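# Fit the mat battery into the phone's empty bay

## Task

Take the new battery lying on the mat and set it into the phone's empty battery bay, with its plug pushed home onto the socket; anything already completed in the scene must still be in that state when you finish.

## Robot and tools

Robot: two arms on a table, left_arm (base near y = +0.367 m) and right_arm (base near y = -0.253 m). Each ends in a sixteen-motor hand: right_arm has a right hand, left_arm a mirrored left hand. Two head cameras stand behind the arms on a floor stand.

Frame: the scene frame has its origin at table-top height, halfway between the arms' nominal bases. +x points out over the table, +y toward left_arm, +z up. Arm names do not match image sides. Reported hand positions can be a few centimetres off, more at long reach. The right arm's elbow sags under load, so command it a bit higher than needed.

Hand point axes (right hand): +z runs along straight fingers toward the tips, +y points out of the palm face, +x crosses the palm away from the thumb. On the left hand +x points toward the thumb. A rigid mast sticks out behind the wrist on the palm side and can collide with things.

execute_actions(actions, cameras): actions is a list of up to 15 actions, run in order. Each action lasts 0.5 s and is a table of up to 15 rows, one per 1/30 s step. A short table repeats its final row. Every row is one flat list of 48 numbers, each in [-1, 1], covering both arms even if one stays still:
- 1-6: left_arm dx, dy, dz, rx, ry, rz.
- 7-22: left hand motor goals.
- 23-24: left current_limit, speed.
- 25-30: right_arm dx, dy, dz, rx, ry, rz.
- 31-46: right hand motor goals.
- 47-48: right current_limit, speed.

Arm numbers are offsets, not poses. They are measured along scene-frame axes from that arm's Hand target as it stood when the action began. Each row in an action is counted from that same start, not from the row before. Repeating an offset in a new action therefore moves the arm further. Scale: 1.0 = 0.6 m of translation or 180 degrees of rotation. rx, ry, rz form a single rotation vector about the Hand target position. Each step, the commanded orientation is clipped to within 40 degrees of the measured one. The hand point often stops short of its target; an all-zero action requests the target again. If it still rests short, send the remaining gap as a new offset. To stop pushing against something, command the target back beyond the hand point.

Hand motor order (same in rows and in results): index_mcp, index_abd, index_pip, index_dip, middle_mcp, middle_abd, middle_pip, middle_dip, ring_mcp, ring_abd, ring_pip, ring_dip, thumb_cmc, thumb_axl, thumb_mcp, thumb_ipl.

Each hand number is an absolute goal angle scaled linearly between the hinge's stops. Brackets give degrees at +1 and -1, then the straight value:
- _mcp: (+128, -18; -0.75).
- _abd: (+60, -60; 0.00).
- _pip: (+108, -29; -0.58).
- _dip: (+117, -21; -0.70).
- thumb_cmc: (+120, -20; -0.71).
- thumb_axl: (+140, -27; -0.68).
- thumb_mcp: (+109, -69; -0.23).
- thumb_ipl: (+108, -77; -0.17).

Toward +1 the fingers curl toward the palm, _abd swings a finger away from the thumb, and thumb_cmc brings the thumb in front of the palm. A zero is a real goal, not "hold". To keep a hand unchanged, resend its reported hand_goal, hand_current_limit and hand_speed.

current_limit maps -1..+1 to 0..550 mA, with a floor of 11 mA. speed sets the goal slew to (speed+1)/2 of 8.5 rad/s. Defaults at the start are +0.4 and -0.6, and the last values sent stay in force. A finger only presses when its goal lies past the object's surface, and presses harder the further past, up to the current cap.

cameras: a list of names (cam_head_left, cam_head_right, cam_high, cam_left_wrist, cam_right_wrist) or ["all"]. Images come back only when asked for or when actions is empty. An unknown name makes the call invalid.

Results report for each arm:
- end_effector_position (m) and end_effector_quat_wxyz, both in the scene frame.
- Hand target: the base for the next offsets.
- Joint positions, velocities ("within noise" when still) and torques.
- Motor temperatures.

For each hand, results list hand_goal, hand_measured, hand_current_ma (positive pushes toward -1) and hand_state. hand_state is one of: moving, goal, blocked or overload.

zoom_image(camera, region): enlarges [x0, y0, x1, y1] pixels, at most 504x504, of that camera's latest image. Only cameras in the newest image set can be zoomed.

read_manual(section): returns licence texts only.

finished_scene(scene): ends the scene with that number (1 or 2) and cannot be undone. The battery must stay seated without the robot holding it.

Avoid:
- Dropping the battery, releasing parts while they move, or knocking anything off the table.
- Slamming into or hard-pushing the table or heavy objects.
- Contact between the two arms, or one hand gripping the other's fingers.
- Keeping a motor at 495 mA or more: after 5 s it shuts off for 10 s.
- Overheating: a MOTOR HOT line appears at 85 °C, and at 100 °C the arm drops for 30-60 s. Long holds, outstretched poses and unreachable targets all heat motors.

The scene keeps running while you think. Loose objects may occasionally get a small nudge.

Each tool is called as name([rows], argument=value, ...), one row to a line, values as JSON.

## Session

execute_actions(actions=[])

Scene clock: 0.00 s.
left_arm: end_effector_position=(+0.4361, +0.1415, +0.2140) hand_goal=(-0.754, +0.000, -0.576, -0.696, -0.754, +0.000, -0.576, -0.696, -0.754, +0.000, -0.576, -0.696, -0.714, -0.678, -0.226, -0.168) hand_measured=(-0.754, +0.000, -0.576, -0.696, -0.754, +0.000, -0.576, -0.696, -0.754, +0.000, -0.576, -0.696, -0.714, -0.678, -0.226, -0.168) hand_current_ma=(+0, +0, +0, +0, +0, +0, +0, +0, +0, +0, +0, +0, +0, +0, +0, +0) hand_state=(goal, goal, goal, goal, goal, goal, goal, goal, goal, goal, goal, goal, goal, goal, goal, goal) hand_current_limit=0.40 hand_speed=-0.60 end_effector_quat_wxyz=(+0.269, +0.365, +0.713, +0.535) | right_arm: end_effector_position=(+0.3830, -0.4864, +0.2465) hand_goal=(-0.754, +0.000, -0.576, -0.696, -0.754, +0.000, -0.576, -0.696, -0.754, +0.000, -0.576, -0.696, -0.714, -0.678, -0.226, -0.168) hand_measured=(-0.754, +0.000, -0.576, -0.696, -0.754, +0.000, -0.576, -0.696, -0.754, +0.000, -0.576, -0.696, -0.714, -0.678, -0.226, -0.168) hand_current_ma=(+0, +0, +0, +0, +0, +0, +0, +0, +0, +0, +0, +0, +0, +0, +0, +0) hand_state=(goal, goal, goal, goal, goal, goal, goal, goal, goal, goal, goal, goal, goal, goal, goal, goal) hand_current_limit=0.40 hand_speed=-0.60 end_effector_quat_wxyz=(+0.051, +0.223, +0.971, -0.066)
Joint positions: left_arm=[-0.875 1.765 1.031 -0.67 -1.281 -1.389] | right_arm=[-0.804 1.304 1.171 -1.28 0.055 -1.934]
Joint velocities: within noise
Joint torques (N m): no reading
Motor temperatures (°C): left_arm=[30 32 26 34 36 32] | right_arm=[30 25 34 36 32 33]
Heat: left arm: hottest wrist yaw 36 °C; right arm: hottest wrist pitch 36 °C.
Hand target: left_arm +0.4393, +0.1346, +0.2192; +0.278, +0.361, +0.713, +0.532 | right_arm +0.3895, -0.4948, +0.2604; +0.068, +0.226, +0.969, -0.076

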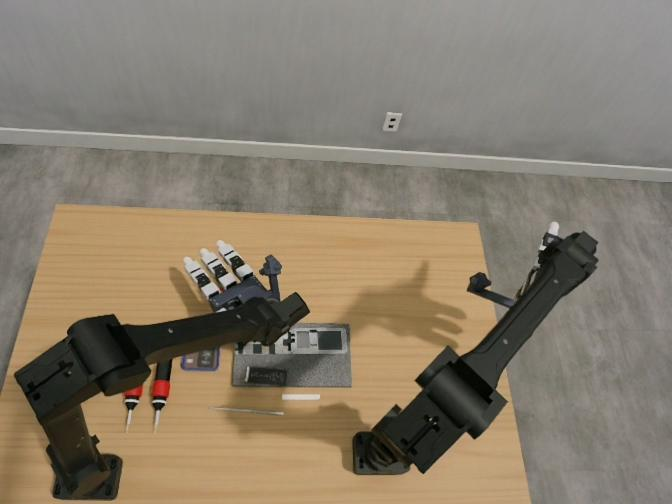

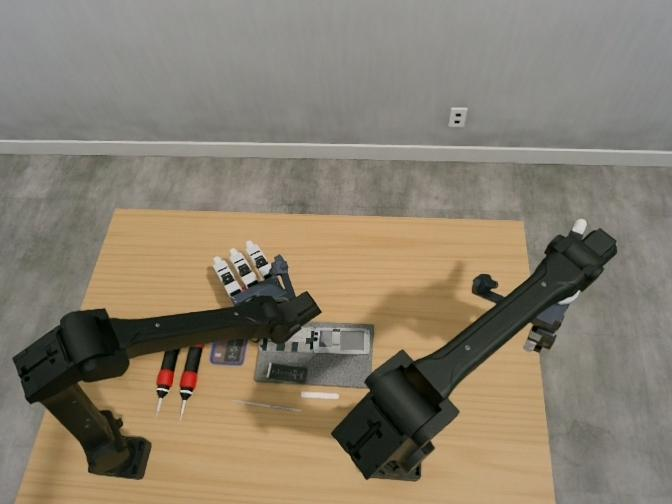

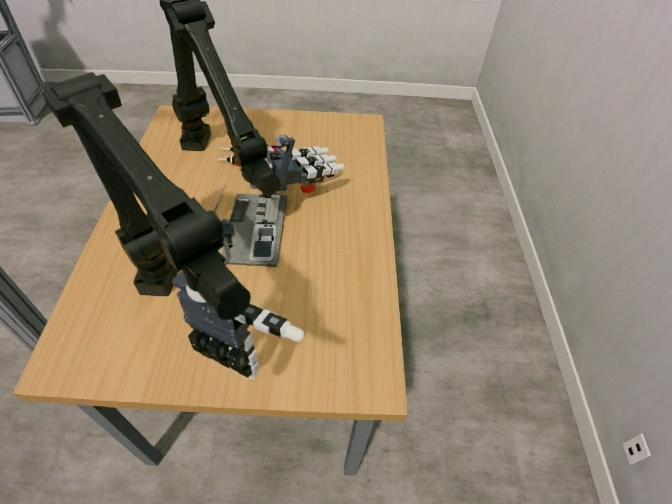

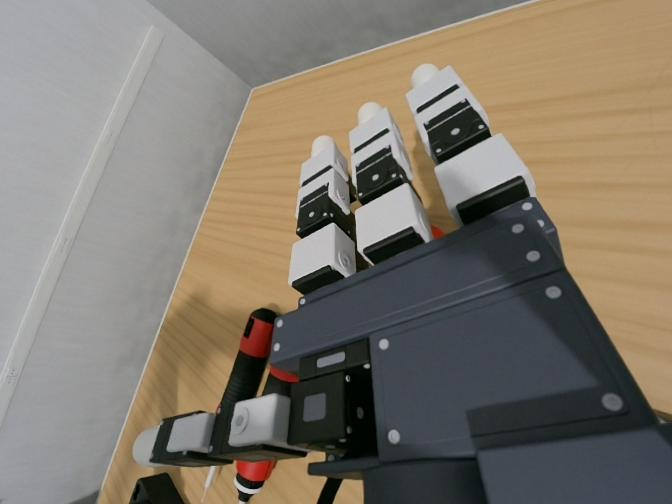

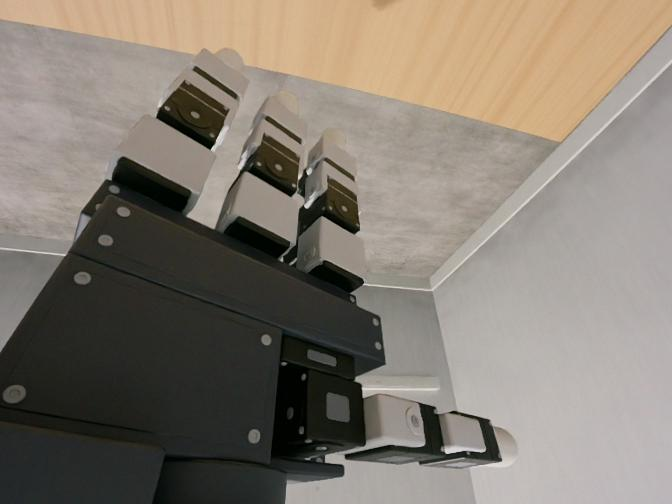

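zoom_image(camera="cam_head_right", region=[130, 300, 400, 440])

zoom_image(camera="cam_head_left", region=[220, 310, 370, 420])

zoom_image(camera="cam_high", region=[200, 170, 320, 280])

Scaled by 1.867 from the camera's 672x504 image, which has a finer 960x720 frame.

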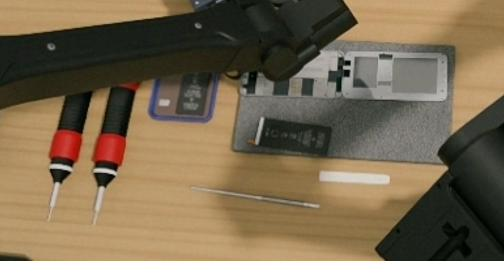

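Scaled by 3.360 from the camera's 672x504 image, which has a finer 960x720 frame.

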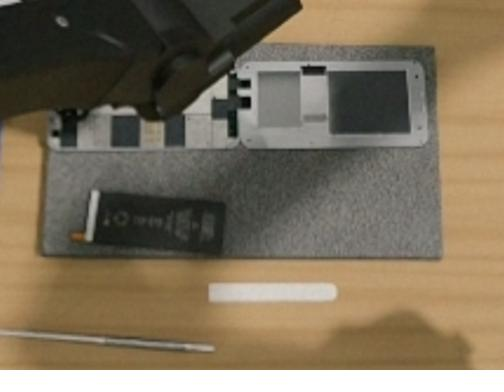

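Scaled by 4.200 from the camera's 672x504 image, which has a finer 960x720 frame.

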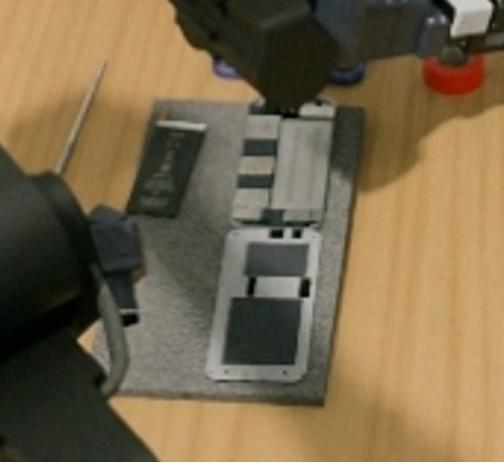

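execute_actions([
  [[0,0.04,0.04,0,0,0,-0.754,0,-0.576,-0.696,-0.754,0,-0.576,-0.696,-0.754,0,-0.576,-0.696,-0.714,-0.678,-0.226,-0.168,0.4,-0.6,0,0,0.03,0,0,0,-0.754,0,-0.576,-0.696,-0.754,0,-0.576,-0.696,-0.754,0,-0.576,-0.696,-0.714,-0.678,-0.226,-0.168,0.4,-0.6]],
  [[0,0.08,0.04,0,0,0,-0.754,0,-0.576,-0.696,-0.754,0,-0.576,-0.696,-0.754,0,-0.576,-0.696,-0.714,-0.678,-0.226,-0.168,0.4,-0.6,0,0,0.03,0,0,0,-0.754,0,-0.576,-0.696,-0.754,0,-0.576,-0.696,-0.754,0,-0.576,-0.696,-0.714,-0.678,-0.226,-0.168,0.4,-0.6]],
  [[0,0.08,0.02,0,0,0,-0.754,0,-0.576,-0.696,-0.754,0,-0.576,-0.696,-0.754,0,-0.576,-0.696,-0.714,-0.678,-0.226,-0.168,0.4,-0.6,0,0,0.03,0,0,0,-0.754,0,-0.576,-0.696,-0.754,0,-0.576,-0.696,-0.754,0,-0.576,-0.696,-0.714,-0.678,-0.226,-0.168,0.4,-0.6]],
  [[0,0.08,0.0,0,0,0,-0.754,0,-0.576,-0.696,-0.754,0,-0.576,-0.696,-0.754,0,-0.576,-0.696,-0.714,-0.678,-0.226,-0.168,0.4,-0.6,0,0,0,0,0,0,-0.754,0,-0.576,-0.696,-0.754,0,-0.576,-0.696,-0.754,0,-0.576,-0.696,-0.714,-0.678,-0.226,-0.168,0.4,-0.6]],
  [[0,0.06,0.0,0,0,0,-0.754,0,-0.576,-0.696,-0.754,0,-0.576,-0.696,-0.754,0,-0.576,-0.696,-0.714,-0.678,-0.226,-0.168,0.4,-0.6,0,0,0,0,0,0,-0.754,0,-0.576,-0.696,-0.754,0,-0.576,-0.696,-0.754,0,-0.576,-0.696,-0.714,-0.678,-0.226,-0.168,0.4,-0.6]],
], cameras=["all"])

Scene clock: 6.20 s.
left_arm: end_effector_position=(+0.4388, +0.3367, +0.2745) hand_goal=(-0.754, +0.000, -0.576, -0.696, -0.754, +0.000, -0.576, -0.696, -0.754, +0.000, -0.576, -0.696, -0.714, -0.678, -0.226, -0.168) hand_measured=(-0.762, +0.000, -0.576, -0.696, -0.762, +0.000, -0.576, -0.696, -0.764, +0.000, -0.576, -0.696, -0.722, -0.678, -0.226, -0.168) hand_current_ma=(-3, +0, +0, +0, -3, +0, +0, +0, -4, +0, +0, +0, -2, +0, +0, +0) hand_state=(goal, goal, goal, goal, goal, goal, goal, goal, goal, goal, goal, goal, goal, goal, goal, goal) hand_current_limit=0.40 hand_speed=-0.60 end_effector_quat_wxyz=(+0.273, +0.364, +0.716, +0.529) | right_arm: end_effector_position=(+0.3809, -0.4843, +0.2867) hand_goal=(-0.754, +0.000, -0.576, -0.696, -0.754, +0.000, -0.576, -0.696, -0.754, +0.000, -0.576, -0.696, -0.714, -0.678, -0.226, -0.168) hand_measured=(-0.754, +0.000, -0.576, -0.696, -0.754, +0.000, -0.576, -0.696, -0.754, +0.000, -0.576, -0.696, -0.714, -0.678, -0.224, -0.168) hand_current_ma=(+1, +0, +0, +0, +1, +0, +0, +0, +1, +0, +0, +0, +0, +0, +3, +0) hand_state=(goal, goal, goal, goal, goal, goal, goal, goal, goal, goal, goal, goal, goal, goal, goal, goal) hand_current_limit=0.40 hand_speed=-0.60 end_effector_quat_wxyz=(+0.041, +0.222, +0.972, -0.060)
Joint positions: left_arm=[-0.49 1.285 0.58 0.086 -1.046 -0.558] | right_arm=[-0.804 1.304 1.279 -1.412 0.055 -1.934]
Joint torques (N m): left_arm=[-1.2 -6.42 6.57 1.69 -0.45 0.05] | right_arm=[-0.73 -9.64 11.54 0.06 0.01 -0.13]
Heat: left arm: hottest wrist yaw 36 °C; right arm: hottest wrist pitch 36 °C.
Hand target: left_arm +0.4393, +0.3386, +0.2792; +0.278, +0.361, +0.713, +0.532 | right_arm +0.3895, -0.4948, +0.3144; +0.068, +0.226, +0.969, -0.076
Off the commanded pose: left_arm 0.005 m, 1 deg | right_arm 0.031 m, 4 deg.

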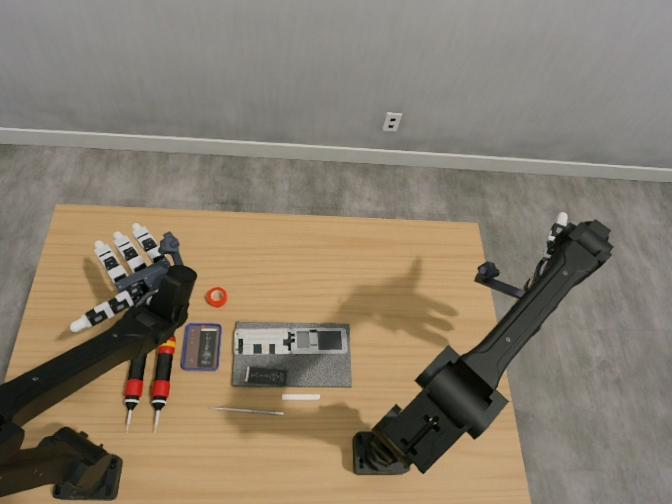

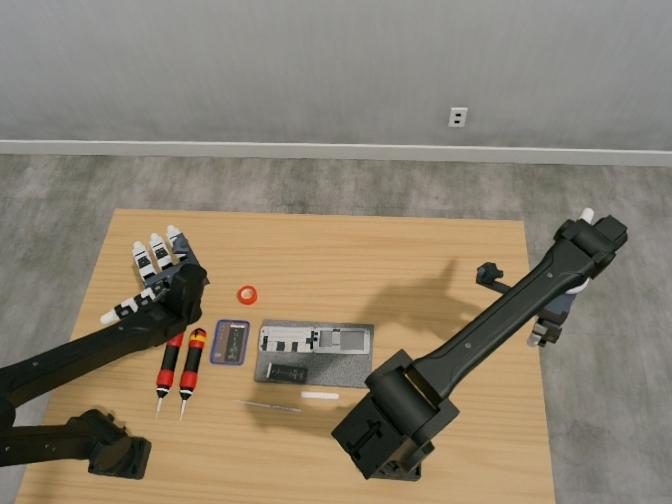

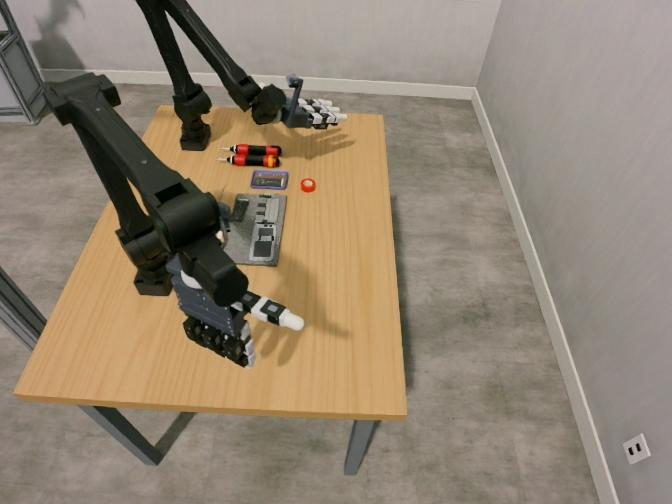

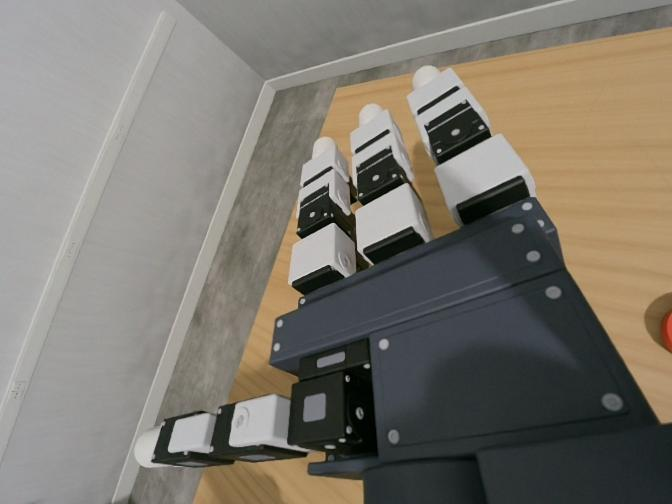

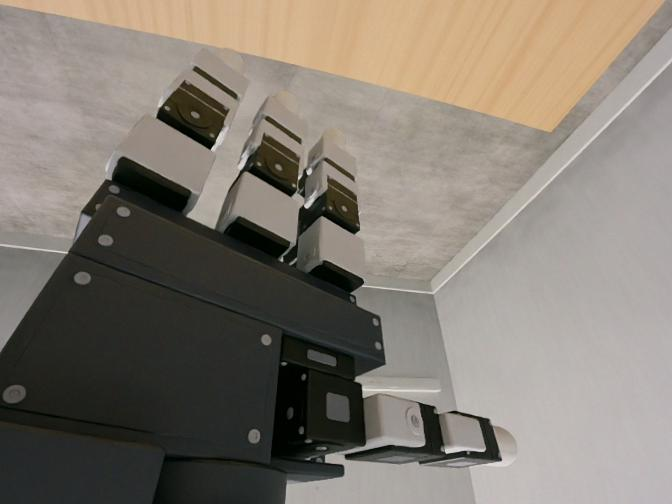

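zoom_image(camera="cam_head_left", region=[220, 310, 370, 420])

zoom_image(camera="cam_head_right", region=[240, 310, 390, 420])

zoom_image(camera="cam_high", region=[210, 170, 310, 280])

zoom_image(camera="cam_head_left", region=[225, 315, 300, 395])

Scaled by 3.360 from the camera's 672x504 image, which has a finer 960x720 frame.

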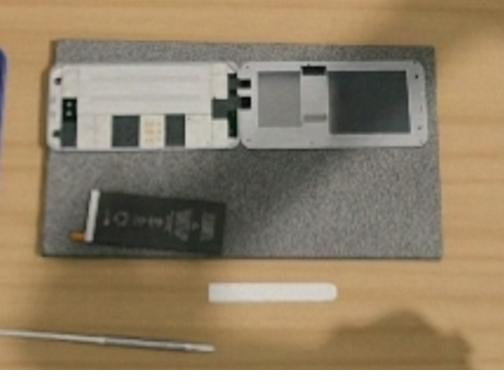

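Scaled by 3.360 from the camera's 672x504 image, which has a finer 960x720 frame.

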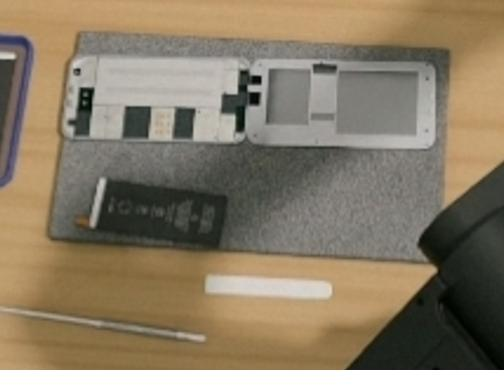

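Scaled by 4.582 from the camera's 672x504 image, which has a finer 960x720 frame.

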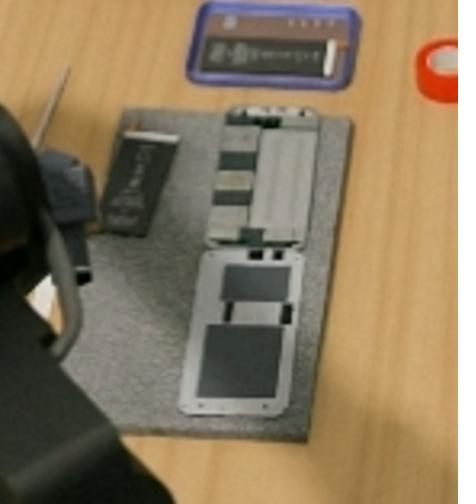

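Scaled by 6.300 from the camera's 672x504 image, which has a finer 960x720 frame.

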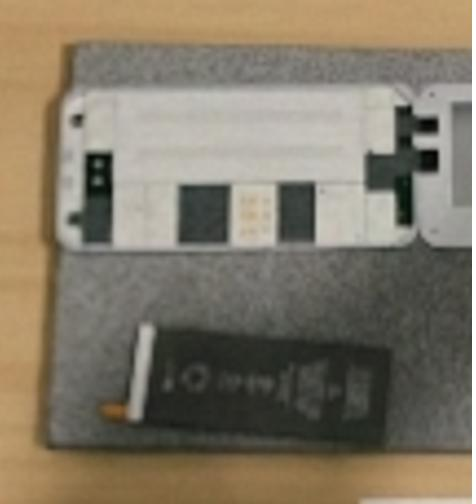

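execute_actions([
  [[0,0,0,0,0,0,-0.754,0,-0.576,-0.696,-0.754,0,-0.576,-0.696,-0.754,0,-0.576,-0.696,-0.714,-0.678,-0.226,-0.168,0.4,-0.6,-0.02,0.04,0.03,0.0567,0.031,0,-0.75,-0.1,-0.58,-0.70,-0.75,0.1,-0.58,-0.70,-0.95,0.1,-0.95,-0.95,-0.714,-0.678,-0.226,-0.168,0.4,-0.6]],
  [[0,0,0,0,0,0,-0.754,0,-0.576,-0.696,-0.754,0,-0.576,-0.696,-0.754,0,-0.576,-0.696,-0.714,-0.678,-0.226,-0.168,0.4,-0.6,-0.02,0.08,0.03,0,0,0.04,-0.75,-0.1,-0.58,-0.70,-0.75,0.1,-0.58,-0.70,-0.95,0.1,-0.95,-0.95,-0.714,-0.678,-0.226,-0.168,0.4,-0.6]],
  [[0,0,0,0,0,0,-0.754,0,-0.576,-0.696,-0.754,0,-0.576,-0.696,-0.754,0,-0.576,-0.696,-0.714,-0.678,-0.226,-0.168,0.4,-0.6,-0.02,0.08,0.0,0,0,0.04,-0.75,-0.1,-0.58,-0.70,-0.75,0.1,-0.58,-0.70,-0.95,0.1,-0.95,-0.95,-0.714,-0.678,-0.226,-0.168,0.4,-0.6]],
  [[0,0,0,0,0,0,-0.754,0,-0.576,-0.696,-0.754,0,-0.576,-0.696,-0.754,0,-0.576,-0.696,-0.714,-0.678,-0.226,-0.168,0.4,-0.6,-0.02,0.08,0.0,0,0,0.034,-0.75,-0.1,-0.58,-0.70,-0.75,0.1,-0.58,-0.70,-0.95,0.1,-0.95,-0.95,-0.714,-0.678,-0.226,-0.168,0.4,-0.6]],
  [[0,0,0,0,0,0,-0.754,0,-0.576,-0.696,-0.754,0,-0.576,-0.696,-0.754,0,-0.576,-0.696,-0.714,-0.678,-0.226,-0.168,0.4,-0.6,-0.02,0.08,0.0,0,0,0,-0.75,-0.1,-0.58,-0.70,-0.75,0.1,-0.58,-0.70,-0.95,0.1,-0.95,-0.95,-0.714,-0.678,-0.226,-0.168,0.4,-0.6]],
  [[0,0,0,0,0,0,-0.754,0,-0.576,-0.696,-0.754,0,-0.576,-0.696,-0.754,0,-0.576,-0.696,-0.714,-0.678,-0.226,-0.168,0.4,-0.6,-0.02,0.08,0.0,0,0,0,-0.75,-0.1,-0.58,-0.70,-0.75,0.1,-0.58,-0.70,-0.95,0.1,-0.95,-0.95,-0.714,-0.678,-0.226,-0.168,0.4,-0.6]],
  [[0,0,0,0,0,0,-0.754,0,-0.576,-0.696,-0.754,0,-0.576,-0.696,-0.754,0,-0.576,-0.696,-0.714,-0.678,-0.226,-0.168,0.4,-0.6,-0.02,0.08,0.0,0,0,0,-0.75,-0.1,-0.58,-0.70,-0.75,0.1,-0.58,-0.70,-0.95,0.1,-0.95,-0.95,-0.714,-0.678,-0.226,-0.168,0.4,-0.6]],
  [[0,0,0,0,0,0,-0.754,0,-0.576,-0.696,-0.754,0,-0.576,-0.696,-0.754,0,-0.576,-0.696,-0.714,-0.678,-0.226,-0.168,0.4,-0.6,-0.02,0.08,0.0,0,0,0,-0.75,-0.1,-0.58,-0.70,-0.75,0.1,-0.58,-0.70,-0.95,0.1,-0.95,-0.95,-0.714,-0.678,-0.226,-0.168,0.4,-0.6]],
], cameras=["all"])

Scene clock: 34.13 s.
left_arm: end_effector_position=(+0.4391, +0.3364, +0.2753) hand_goal=(-0.754, +0.000, -0.576, -0.696, -0.754, +0.000, -0.576, -0.696, -0.754, +0.000, -0.576, -0.696, -0.714, -0.678, -0.226, -0.168) hand_measured=(-0.762, +0.000, -0.576, -0.696, -0.762, +0.000, -0.576, -0.696, -0.764, +0.000, -0.576, -0.696, -0.722, -0.678, -0.226, -0.168) hand_current_ma=(-3, +0, +0, +0, -3, +0, +0, +0, -4, +0, +0, +0, -2, +0, +0, +0) hand_state=(goal, goal, goal, goal, goal, goal, goal, goal, goal, goal, goal, goal, goal, goal, goal, goal) hand_current_limit=0.40 hand_speed=-0.60 end_effector_quat_wxyz=(+0.274, +0.364, +0.715, +0.530) | right_arm: end_effector_position=(+0.2955, -0.1371, +0.3457) hand_goal=(-0.750, -0.100, -0.580, -0.700, -0.750, +0.100, -0.580, -0.700, -0.950, +0.100, -0.950, -0.950, -0.714, -0.678, -0.226, -0.168) hand_measured=(-0.750, -0.098, -0.578, -0.698, -0.750, +0.098, -0.578, -0.698, -0.946, +0.098, -0.946, -0.948, -0.714, -0.678, -0.222, -0.168) hand_current_ma=(+0, +2, +1, +2, +0, -1, +1, +2, +4, -1, +5, +3, +0, +0, +4, +0) hand_state=(goal, goal, goal, goal, goal, goal, goal, goal, goal, goal, goal, goal, goal, goal, goal, goal) hand_current_limit=0.40 hand_speed=-0.60 end_effector_quat_wxyz=(+0.071, +0.039, +0.996, +0.029)
Joint positions: left_arm=[-0.49 1.285 0.58 0.092 -1.046 -0.553] | right_arm=[0.132 0.81 1.065 -1.677 -0.034 -1.364]
Joint torques (N m): left_arm=[-1.14 -6.83 5.98 1.74 -0.38 0.04] | right_arm=[0.56 -2.26 7.73 0.28 0.14 -0.09]
Heat: left arm: hottest wrist yaw 35 °C; right arm: hottest elbow 38 °C.
Hand target: left_arm +0.4393, +0.3386, +0.2792; +0.278, +0.361, +0.713, +0.532 | right_arm +0.2935, -0.1348, +0.3504; +0.000, +0.050, +0.999, -0.001
Off the commanded pose: left_arm 0.005 m, 1 deg | right_arm 0.006 m, 9 deg.
joint sent to its limit (right arm) — joint 4 (wrist pitch), lower limit. The joint targets are off in position and orientation.

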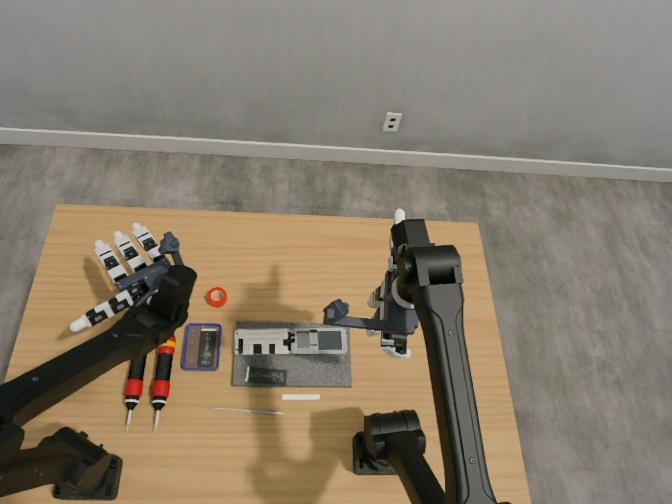

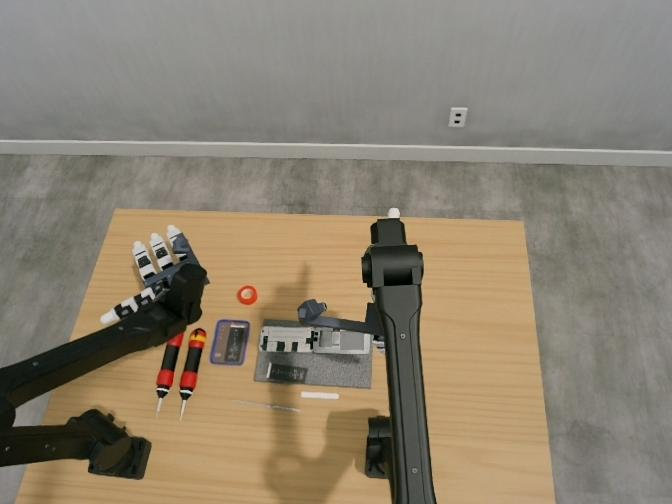

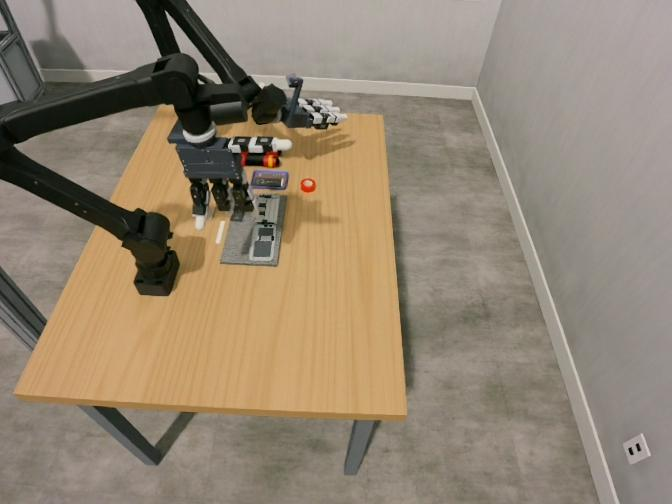

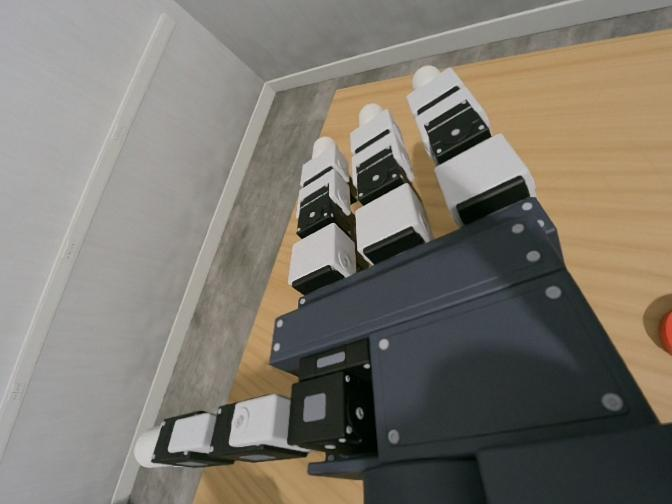

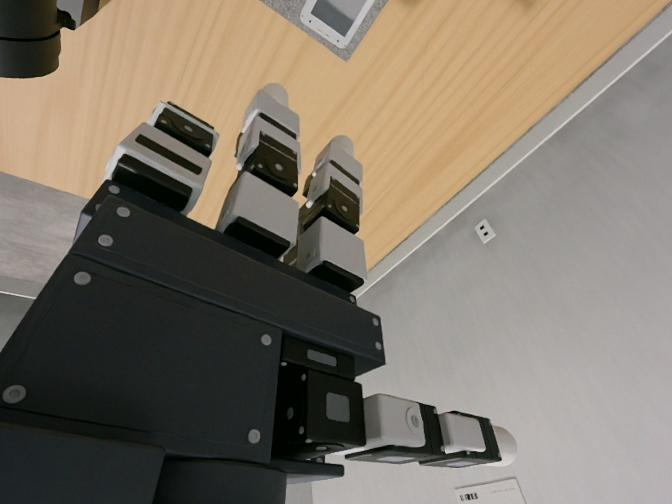

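execute_actions([
  [[0,0,0,0,0,0,-0.754,0,-0.576,-0.696,-0.754,0,-0.576,-0.696,-0.754,0,-0.576,-0.696,-0.714,-0.678,-0.226,-0.168,0.4,-0.6,-0.018,0.069,-0.042,0,0,0,-0.75,-0.1,-0.58,-0.70,-0.75,0.1,-0.58,-0.70,-0.95,0.1,-0.95,-0.95,-0.714,-0.678,-0.226,-0.168,0.4,-0.6]],
  [[0,0,0,0,0,0,-0.754,0,-0.576,-0.696,-0.754,0,-0.576,-0.696,-0.754,0,-0.576,-0.696,-0.714,-0.678,-0.226,-0.168,0.4,-0.6,-0.018,0.069,-0.042,0,0,0,-0.75,-0.1,-0.58,-0.70,-0.75,0.1,-0.58,-0.70,-0.95,0.1,-0.95,-0.95,-0.714,-0.678,-0.226,-0.168,0.4,-0.6]],
  [[0,0,0,0,0,0,-0.754,0,-0.576,-0.696,-0.754,0,-0.576,-0.696,-0.754,0,-0.576,-0.696,-0.714,-0.678,-0.226,-0.168,0.4,-0.6,-0.018,0.069,-0.042,0,0,0,-0.75,-0.1,-0.58,-0.70,-0.75,0.1,-0.58,-0.70,-0.95,0.1,-0.95,-0.95,-0.714,-0.678,-0.226,-0.168,0.4,-0.6]],
  [[0,0,0,0,0,0,-0.754,0,-0.576,-0.696,-0.754,0,-0.576,-0.696,-0.754,0,-0.576,-0.696,-0.714,-0.678,-0.226,-0.168,0.4,-0.6,-0.018,0.069,-0.042,0,0,0,-0.75,-0.1,-0.58,-0.70,-0.75,0.1,-0.58,-0.70,-0.95,0.1,-0.95,-0.95,-0.714,-0.678,-0.226,-0.168,0.4,-0.6]],
], cameras=["cam_head_left", "cam_high", "cam_right_wrist"])

Scene clock: 39.33 s.
left_arm: end_effector_position=(+0.4391, +0.3364, +0.2753) hand_goal=(-0.754, +0.000, -0.576, -0.696, -0.754, +0.000, -0.576, -0.696, -0.754, +0.000, -0.576, -0.696, -0.714, -0.678, -0.226, -0.168) hand_measured=(-0.762, +0.000, -0.576, -0.696, -0.762, +0.000, -0.576, -0.696, -0.764, +0.000, -0.576, -0.696, -0.722, -0.678, -0.226, -0.168) hand_current_ma=(-3, +0, +0, +0, -3, +0, +0, +0, -4, +0, +0, +0, -2, +0, +0, +0) hand_state=(goal, goal, goal, goal, goal, goal, goal, goal, goal, goal, goal, goal, goal, goal, goal, goal) hand_current_limit=0.40 hand_speed=-0.60 end_effector_quat_wxyz=(+0.274, +0.364, +0.715, +0.530) | right_arm: end_effector_position=(+0.2463, +0.0263, +0.2486) hand_goal=(-0.750, -0.100, -0.580, -0.700, -0.750, +0.100, -0.580, -0.700, -0.950, +0.100, -0.950, -0.950, -0.714, -0.678, -0.226, -0.168) hand_measured=(-0.750, -0.098, -0.580, -0.698, -0.748, +0.098, -0.578, -0.698, -0.946, +0.098, -0.946, -0.948, -0.714, -0.678, -0.222, -0.168) hand_current_ma=(+0, +1, +0, +2, +1, -1, +1, +2, +5, -1, +5, +3, +0, +0, +4, +0) hand_state=(goal, goal, goal, goal, goal, goal, goal, goal, goal, goal, goal, goal, goal, goal, goal, goal) hand_current_limit=0.40 hand_speed=-0.60 end_effector_quat_wxyz=(-0.007, +0.047, +0.999, -0.003)
Joint positions: left_arm=[-0.49 1.285 0.58 0.092 -1.046 -0.553] | right_arm=[0.882 1.008 0.946 -1.522 -0.007 -0.601]
Joint torques (N m): left_arm=[-1.08 -7.06 6.15 1.73 -0.4 0.09] | right_arm=[0.38 -3.55 7.62 0.49 0.29 -0.14]
Heat: left arm: hottest wrist yaw 35 °C; right arm: hottest elbow 37 °C.
Hand target: left_arm +0.4393, +0.3386, +0.2792; +0.278, +0.361, +0.713, +0.532 | right_arm +0.2503, +0.0308, +0.2496; +0.000, +0.050, +0.999, -0.001
Off the commanded pose: left_arm 0.005 m, 1 deg | right_arm 0.006 m, 1 deg.
Images, in order (width x height): cam_head_left 672x504, cam_high 672x504, cam_right_wrist 672x504.

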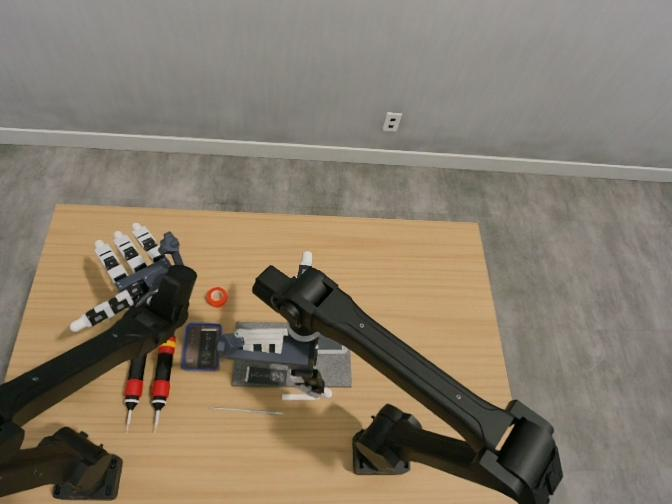

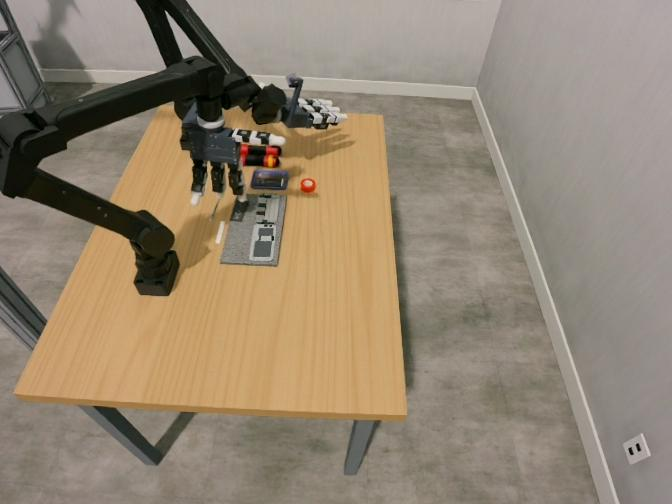

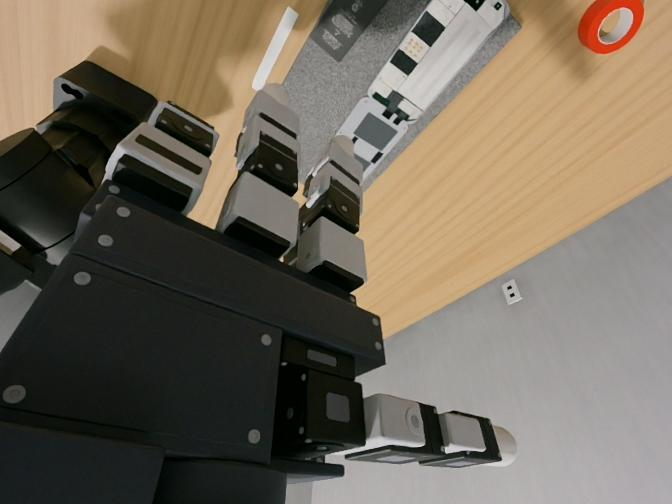

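execute_actions([
  [[0,0,0,0,0,0,-0.754,0,-0.576,-0.696,-0.754,0,-0.576,-0.696,-0.754,0,-0.576,-0.696,-0.714,-0.678,-0.226,-0.168,0.4,-0.6,0,0.04,-0.06,0,0,0,-0.75,-0.1,-0.58,-0.70,-0.75,0.1,-0.58,-0.70,-0.95,0.1,-0.95,-0.95,-0.714,-0.678,-0.226,-0.168,0.4,-0.6]],
  [[0,0,0,0,0,0,-0.754,0,-0.576,-0.696,-0.754,0,-0.576,-0.696,-0.754,0,-0.576,-0.696,-0.714,-0.678,-0.226,-0.168,0.4,-0.6,0,0.04,-0.06,0,0,0,-0.75,-0.1,-0.58,-0.70,-0.75,0.1,-0.58,-0.70,-0.95,0.1,-0.95,-0.95,-0.714,-0.678,-0.226,-0.168,0.4,-0.6]],
], cameras=["cam_head_left", "cam_head_right", "cam_high", "cam_right_wrist"])

Scene clock: 42.27 s.
left_arm: end_effector_position=(+0.4391, +0.3364, +0.2753) hand_goal=(-0.754, +0.000, -0.576, -0.696, -0.754, +0.000, -0.576, -0.696, -0.754, +0.000, -0.576, -0.696, -0.714, -0.678, -0.226, -0.168) hand_measured=(-0.762, +0.000, -0.576, -0.696, -0.762, +0.000, -0.576, -0.696, -0.764, +0.000, -0.576, -0.696, -0.722, -0.678, -0.226, -0.168) hand_current_ma=(-3, +0, +0, +0, -3, +0, +0, +0, -4, +0, +0, +0, -2, +0, +0, +0) hand_state=(goal, goal, goal, goal, goal, goal, goal, goal, goal, goal, goal, goal, goal, goal, goal, goal) hand_current_limit=0.40 hand_speed=-0.60 end_effector_quat_wxyz=(+0.274, +0.364, +0.715, +0.530) | right_arm: end_effector_position=(+0.2475, +0.0735, +0.1764) hand_goal=(-0.750, -0.100, -0.580, -0.700, -0.750, +0.100, -0.580, -0.700, -0.950, +0.100, -0.950, -0.950, -0.714, -0.678, -0.226, -0.168) hand_measured=(-0.750, -0.098, -0.580, -0.698, -0.748, +0.098, -0.578, -0.698, -0.946, +0.098, -0.946, -0.948, -0.714, -0.678, -0.222, -0.168) hand_current_ma=(+1, +1, +0, +2, +1, -1, +1, +2, +5, -1, +5, +3, +0, +0, +5, +0) hand_state=(goal, goal, goal, goal, goal, goal, goal, goal, goal, goal, goal, goal, goal, goal, goal, goal) hand_current_limit=0.40 hand_speed=-0.60 end_effector_quat_wxyz=(-0.006, +0.047, +0.999, -0.004)
Joint positions: left_arm=[-0.49 1.285 0.58 0.092 -1.046 -0.553] | right_arm=[0.983 1.158 0.857 -1.283 -0.005 -0.498]
Joint torques (N m): left_arm=[-1.08 -6.42 6.38 1.63 -0.39 0.05] | right_arm=[-0.32 -5.25 7.43 0.36 0.22 -0.08]
Heat: left arm: hottest wrist yaw 35 °C; right arm: hottest elbow 37 °C.
Hand target: left_arm +0.4393, +0.3386, +0.2792; +0.278, +0.361, +0.713, +0.532 | right_arm +0.2503, +0.0788, +0.1776; +0.000, +0.050, +0.999, -0.001
Off the commanded pose: left_arm 0.005 m, 1 deg | right_arm 0.006 m, 1 deg.
Images, in order (width x height): cam_head_left 672x504, cam_head_right 672x504, cam_high 672x504, cam_right_wrist 672x504.

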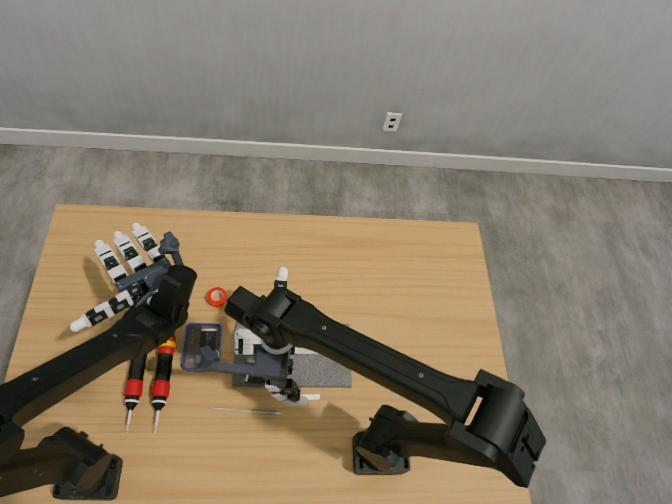

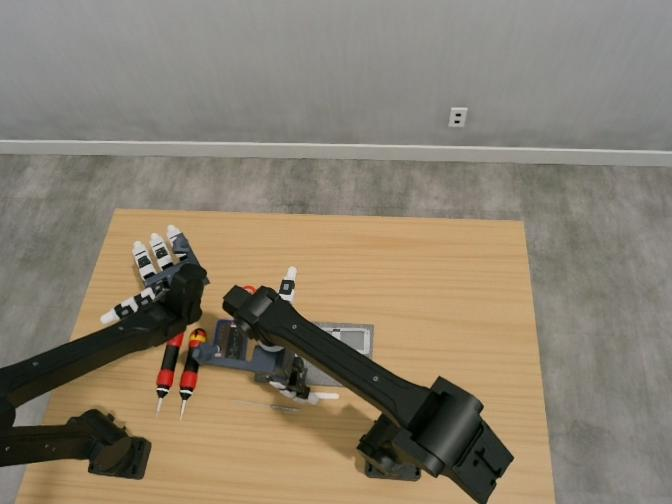

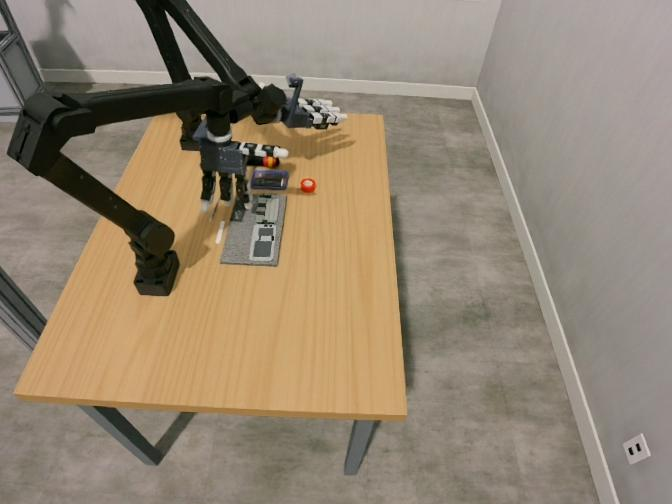

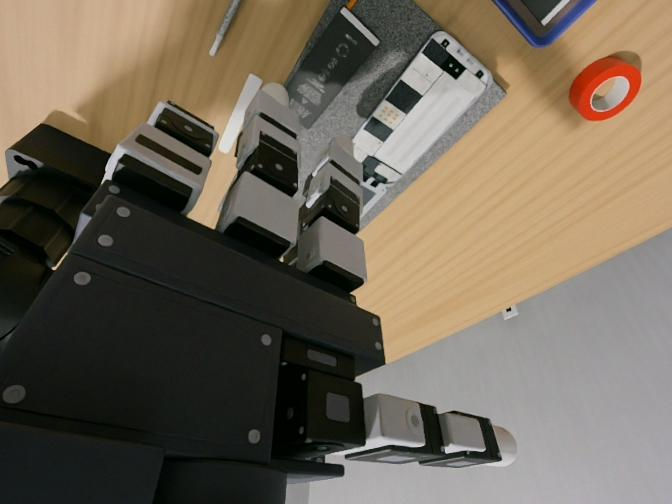

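zoom_image(camera="cam_right_wrist", region=[220, 0, 500, 200])

zoom_image(camera="cam_high", region=[180, 150, 300, 240])

Scaled by 1.800 from the camera's 672x504 image, which has a finer 960x720 frame.

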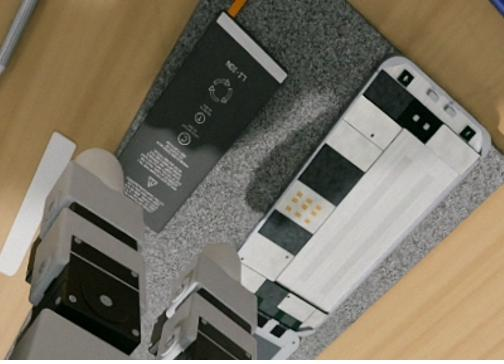

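Scaled by 4.200 from the camera's 672x504 image, which has a finer 960x720 frame.

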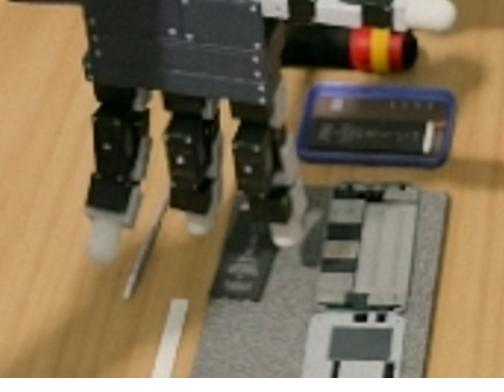

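execute_actions([
  [[0,0,0,0,0,0,-0.754,0,-0.576,-0.696,-0.754,0,-0.576,-0.696,-0.754,0,-0.576,-0.696,-0.714,-0.678,-0.226,-0.168,0.4,-0.6,-0.013,0.043,-0.03,0,0,0,-0.75,-0.11,-0.58,-0.70,-0.75,0.11,-0.58,-0.70,-0.95,0.1,-0.95,-0.95,-0.714,-0.678,-0.226,-0.168,0.4,-0.6]],
], cameras=["cam_head_left", "cam_head_right", "cam_high", "cam_right_wrist"])

zoom_image(camera="cam_right_wrist", region=[220, 0, 500, 200])

zoom_image(camera="cam_high", region=[180, 150, 300, 240])

Scene clock: 46.17 s.
left_arm: end_effector_position=(+0.4391, +0.3364, +0.2753) hand_goal=(-0.754, +0.000, -0.576, -0.696, -0.754, +0.000, -0.576, -0.696, -0.754, +0.000, -0.576, -0.696, -0.714, -0.678, -0.226, -0.168) hand_measured=(-0.762, +0.000, -0.576, -0.696, -0.762, +0.000, -0.576, -0.696, -0.764, +0.000, -0.576, -0.696, -0.722, -0.678, -0.226, -0.168) hand_current_ma=(-3, +0, +0, +0, -3, +0, +0, +0, -4, +0, +0, +0, -2, +0, +0, +0) hand_state=(goal, goal, goal, goal, goal, goal, goal, goal, goal, goal, goal, goal, goal, goal, goal, goal) hand_current_limit=0.40 hand_speed=-0.60 end_effector_quat_wxyz=(+0.274, +0.364, +0.715, +0.530) | right_arm: end_effector_position=(+0.2380, +0.0980, +0.1574) hand_goal=(-0.750, -0.110, -0.580, -0.700, -0.750, +0.110, -0.580, -0.700, -0.950, +0.100, -0.950, -0.950, -0.714, -0.678, -0.226, -0.168) hand_measured=(-0.748, -0.106, -0.580, -0.698, -0.748, +0.106, -0.578, -0.698, -0.946, +0.098, -0.946, -0.948, -0.714, -0.678, -0.222, -0.168) hand_current_ma=(+1, +2, +0, +2, +1, -2, +1, +2, +5, -1, +5, +3, +0, +0, +5, +0) hand_state=(goal, goal, goal, goal, goal, goal, goal, goal, goal, goal, goal, goal, goal, goal, goal, goal) hand_current_limit=0.40 hand_speed=-0.60 end_effector_quat_wxyz=(-0.006, +0.046, +0.999, -0.006)
Joint positions: left_arm=[-0.49 1.285 0.58 0.092 -1.046 -0.553] | right_arm=[1.052 1.224 0.857 -1.22 -0.005 -0.432]
Joint torques (N m): left_arm=[-1.08 -6.48 6.41 1.66 -0.41 0.09] | right_arm=[-0.26 -6.07 7.47 0.34 0.17 -0.08]
Heat: left arm: hottest wrist yaw 35 °C; right arm: hottest elbow 37 °C.
Hand target: left_arm +0.4393, +0.3386, +0.2792; +0.278, +0.361, +0.713, +0.532 | right_arm +0.2425, +0.1046, +0.1596; +0.000, +0.050, +0.999, -0.001
Off the commanded pose: left_arm 0.005 m, 1 deg | right_arm 0.008 m, 1 deg.
Images, in order (width x height): cam_head_left 672x504, cam_head_right 672x504, cam_high 672x504, cam_right_wrist 672x504.

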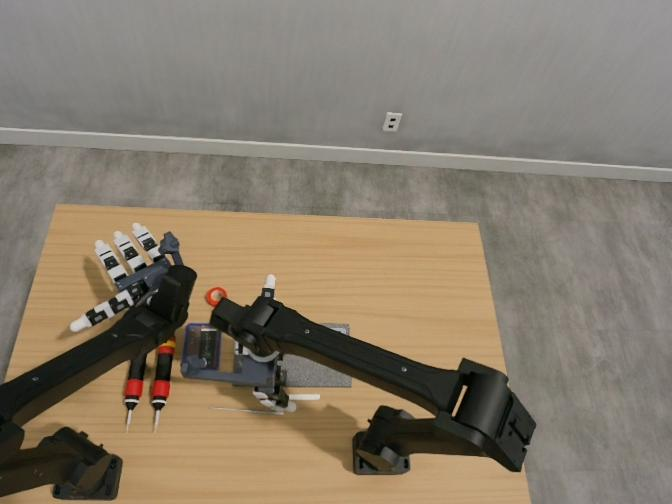

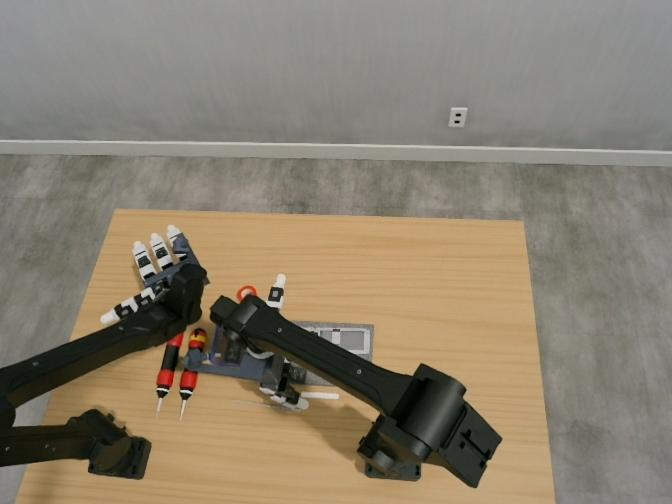

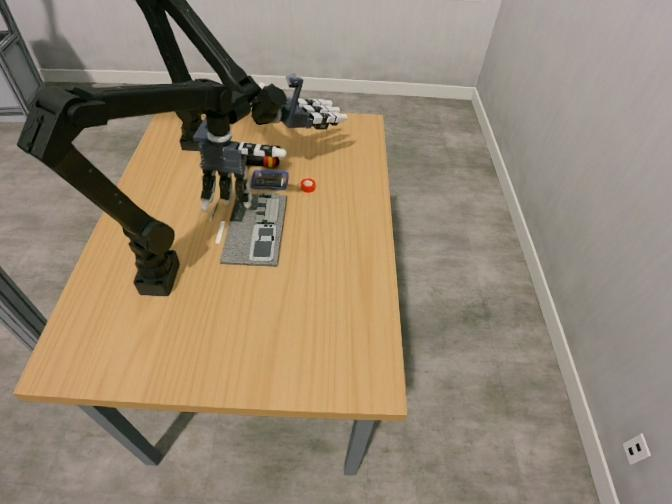

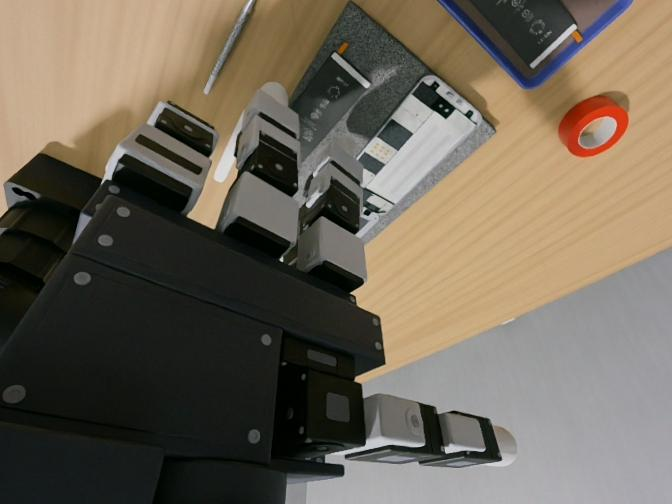

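Scaled by 1.800 from the camera's 672x504 image, which has a finer 960x720 frame.

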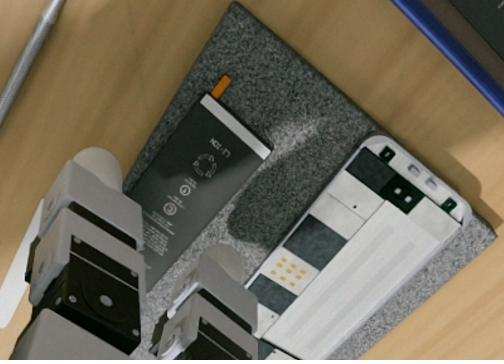

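Scaled by 4.200 from the camera's 672x504 image, which has a finer 960x720 frame.

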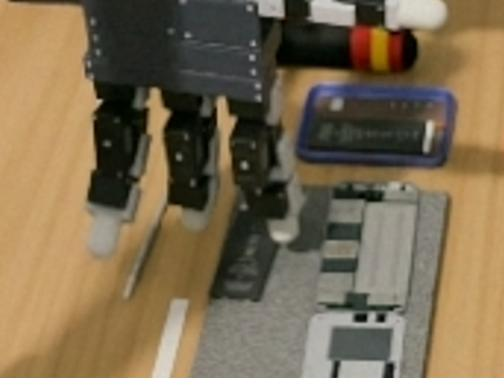

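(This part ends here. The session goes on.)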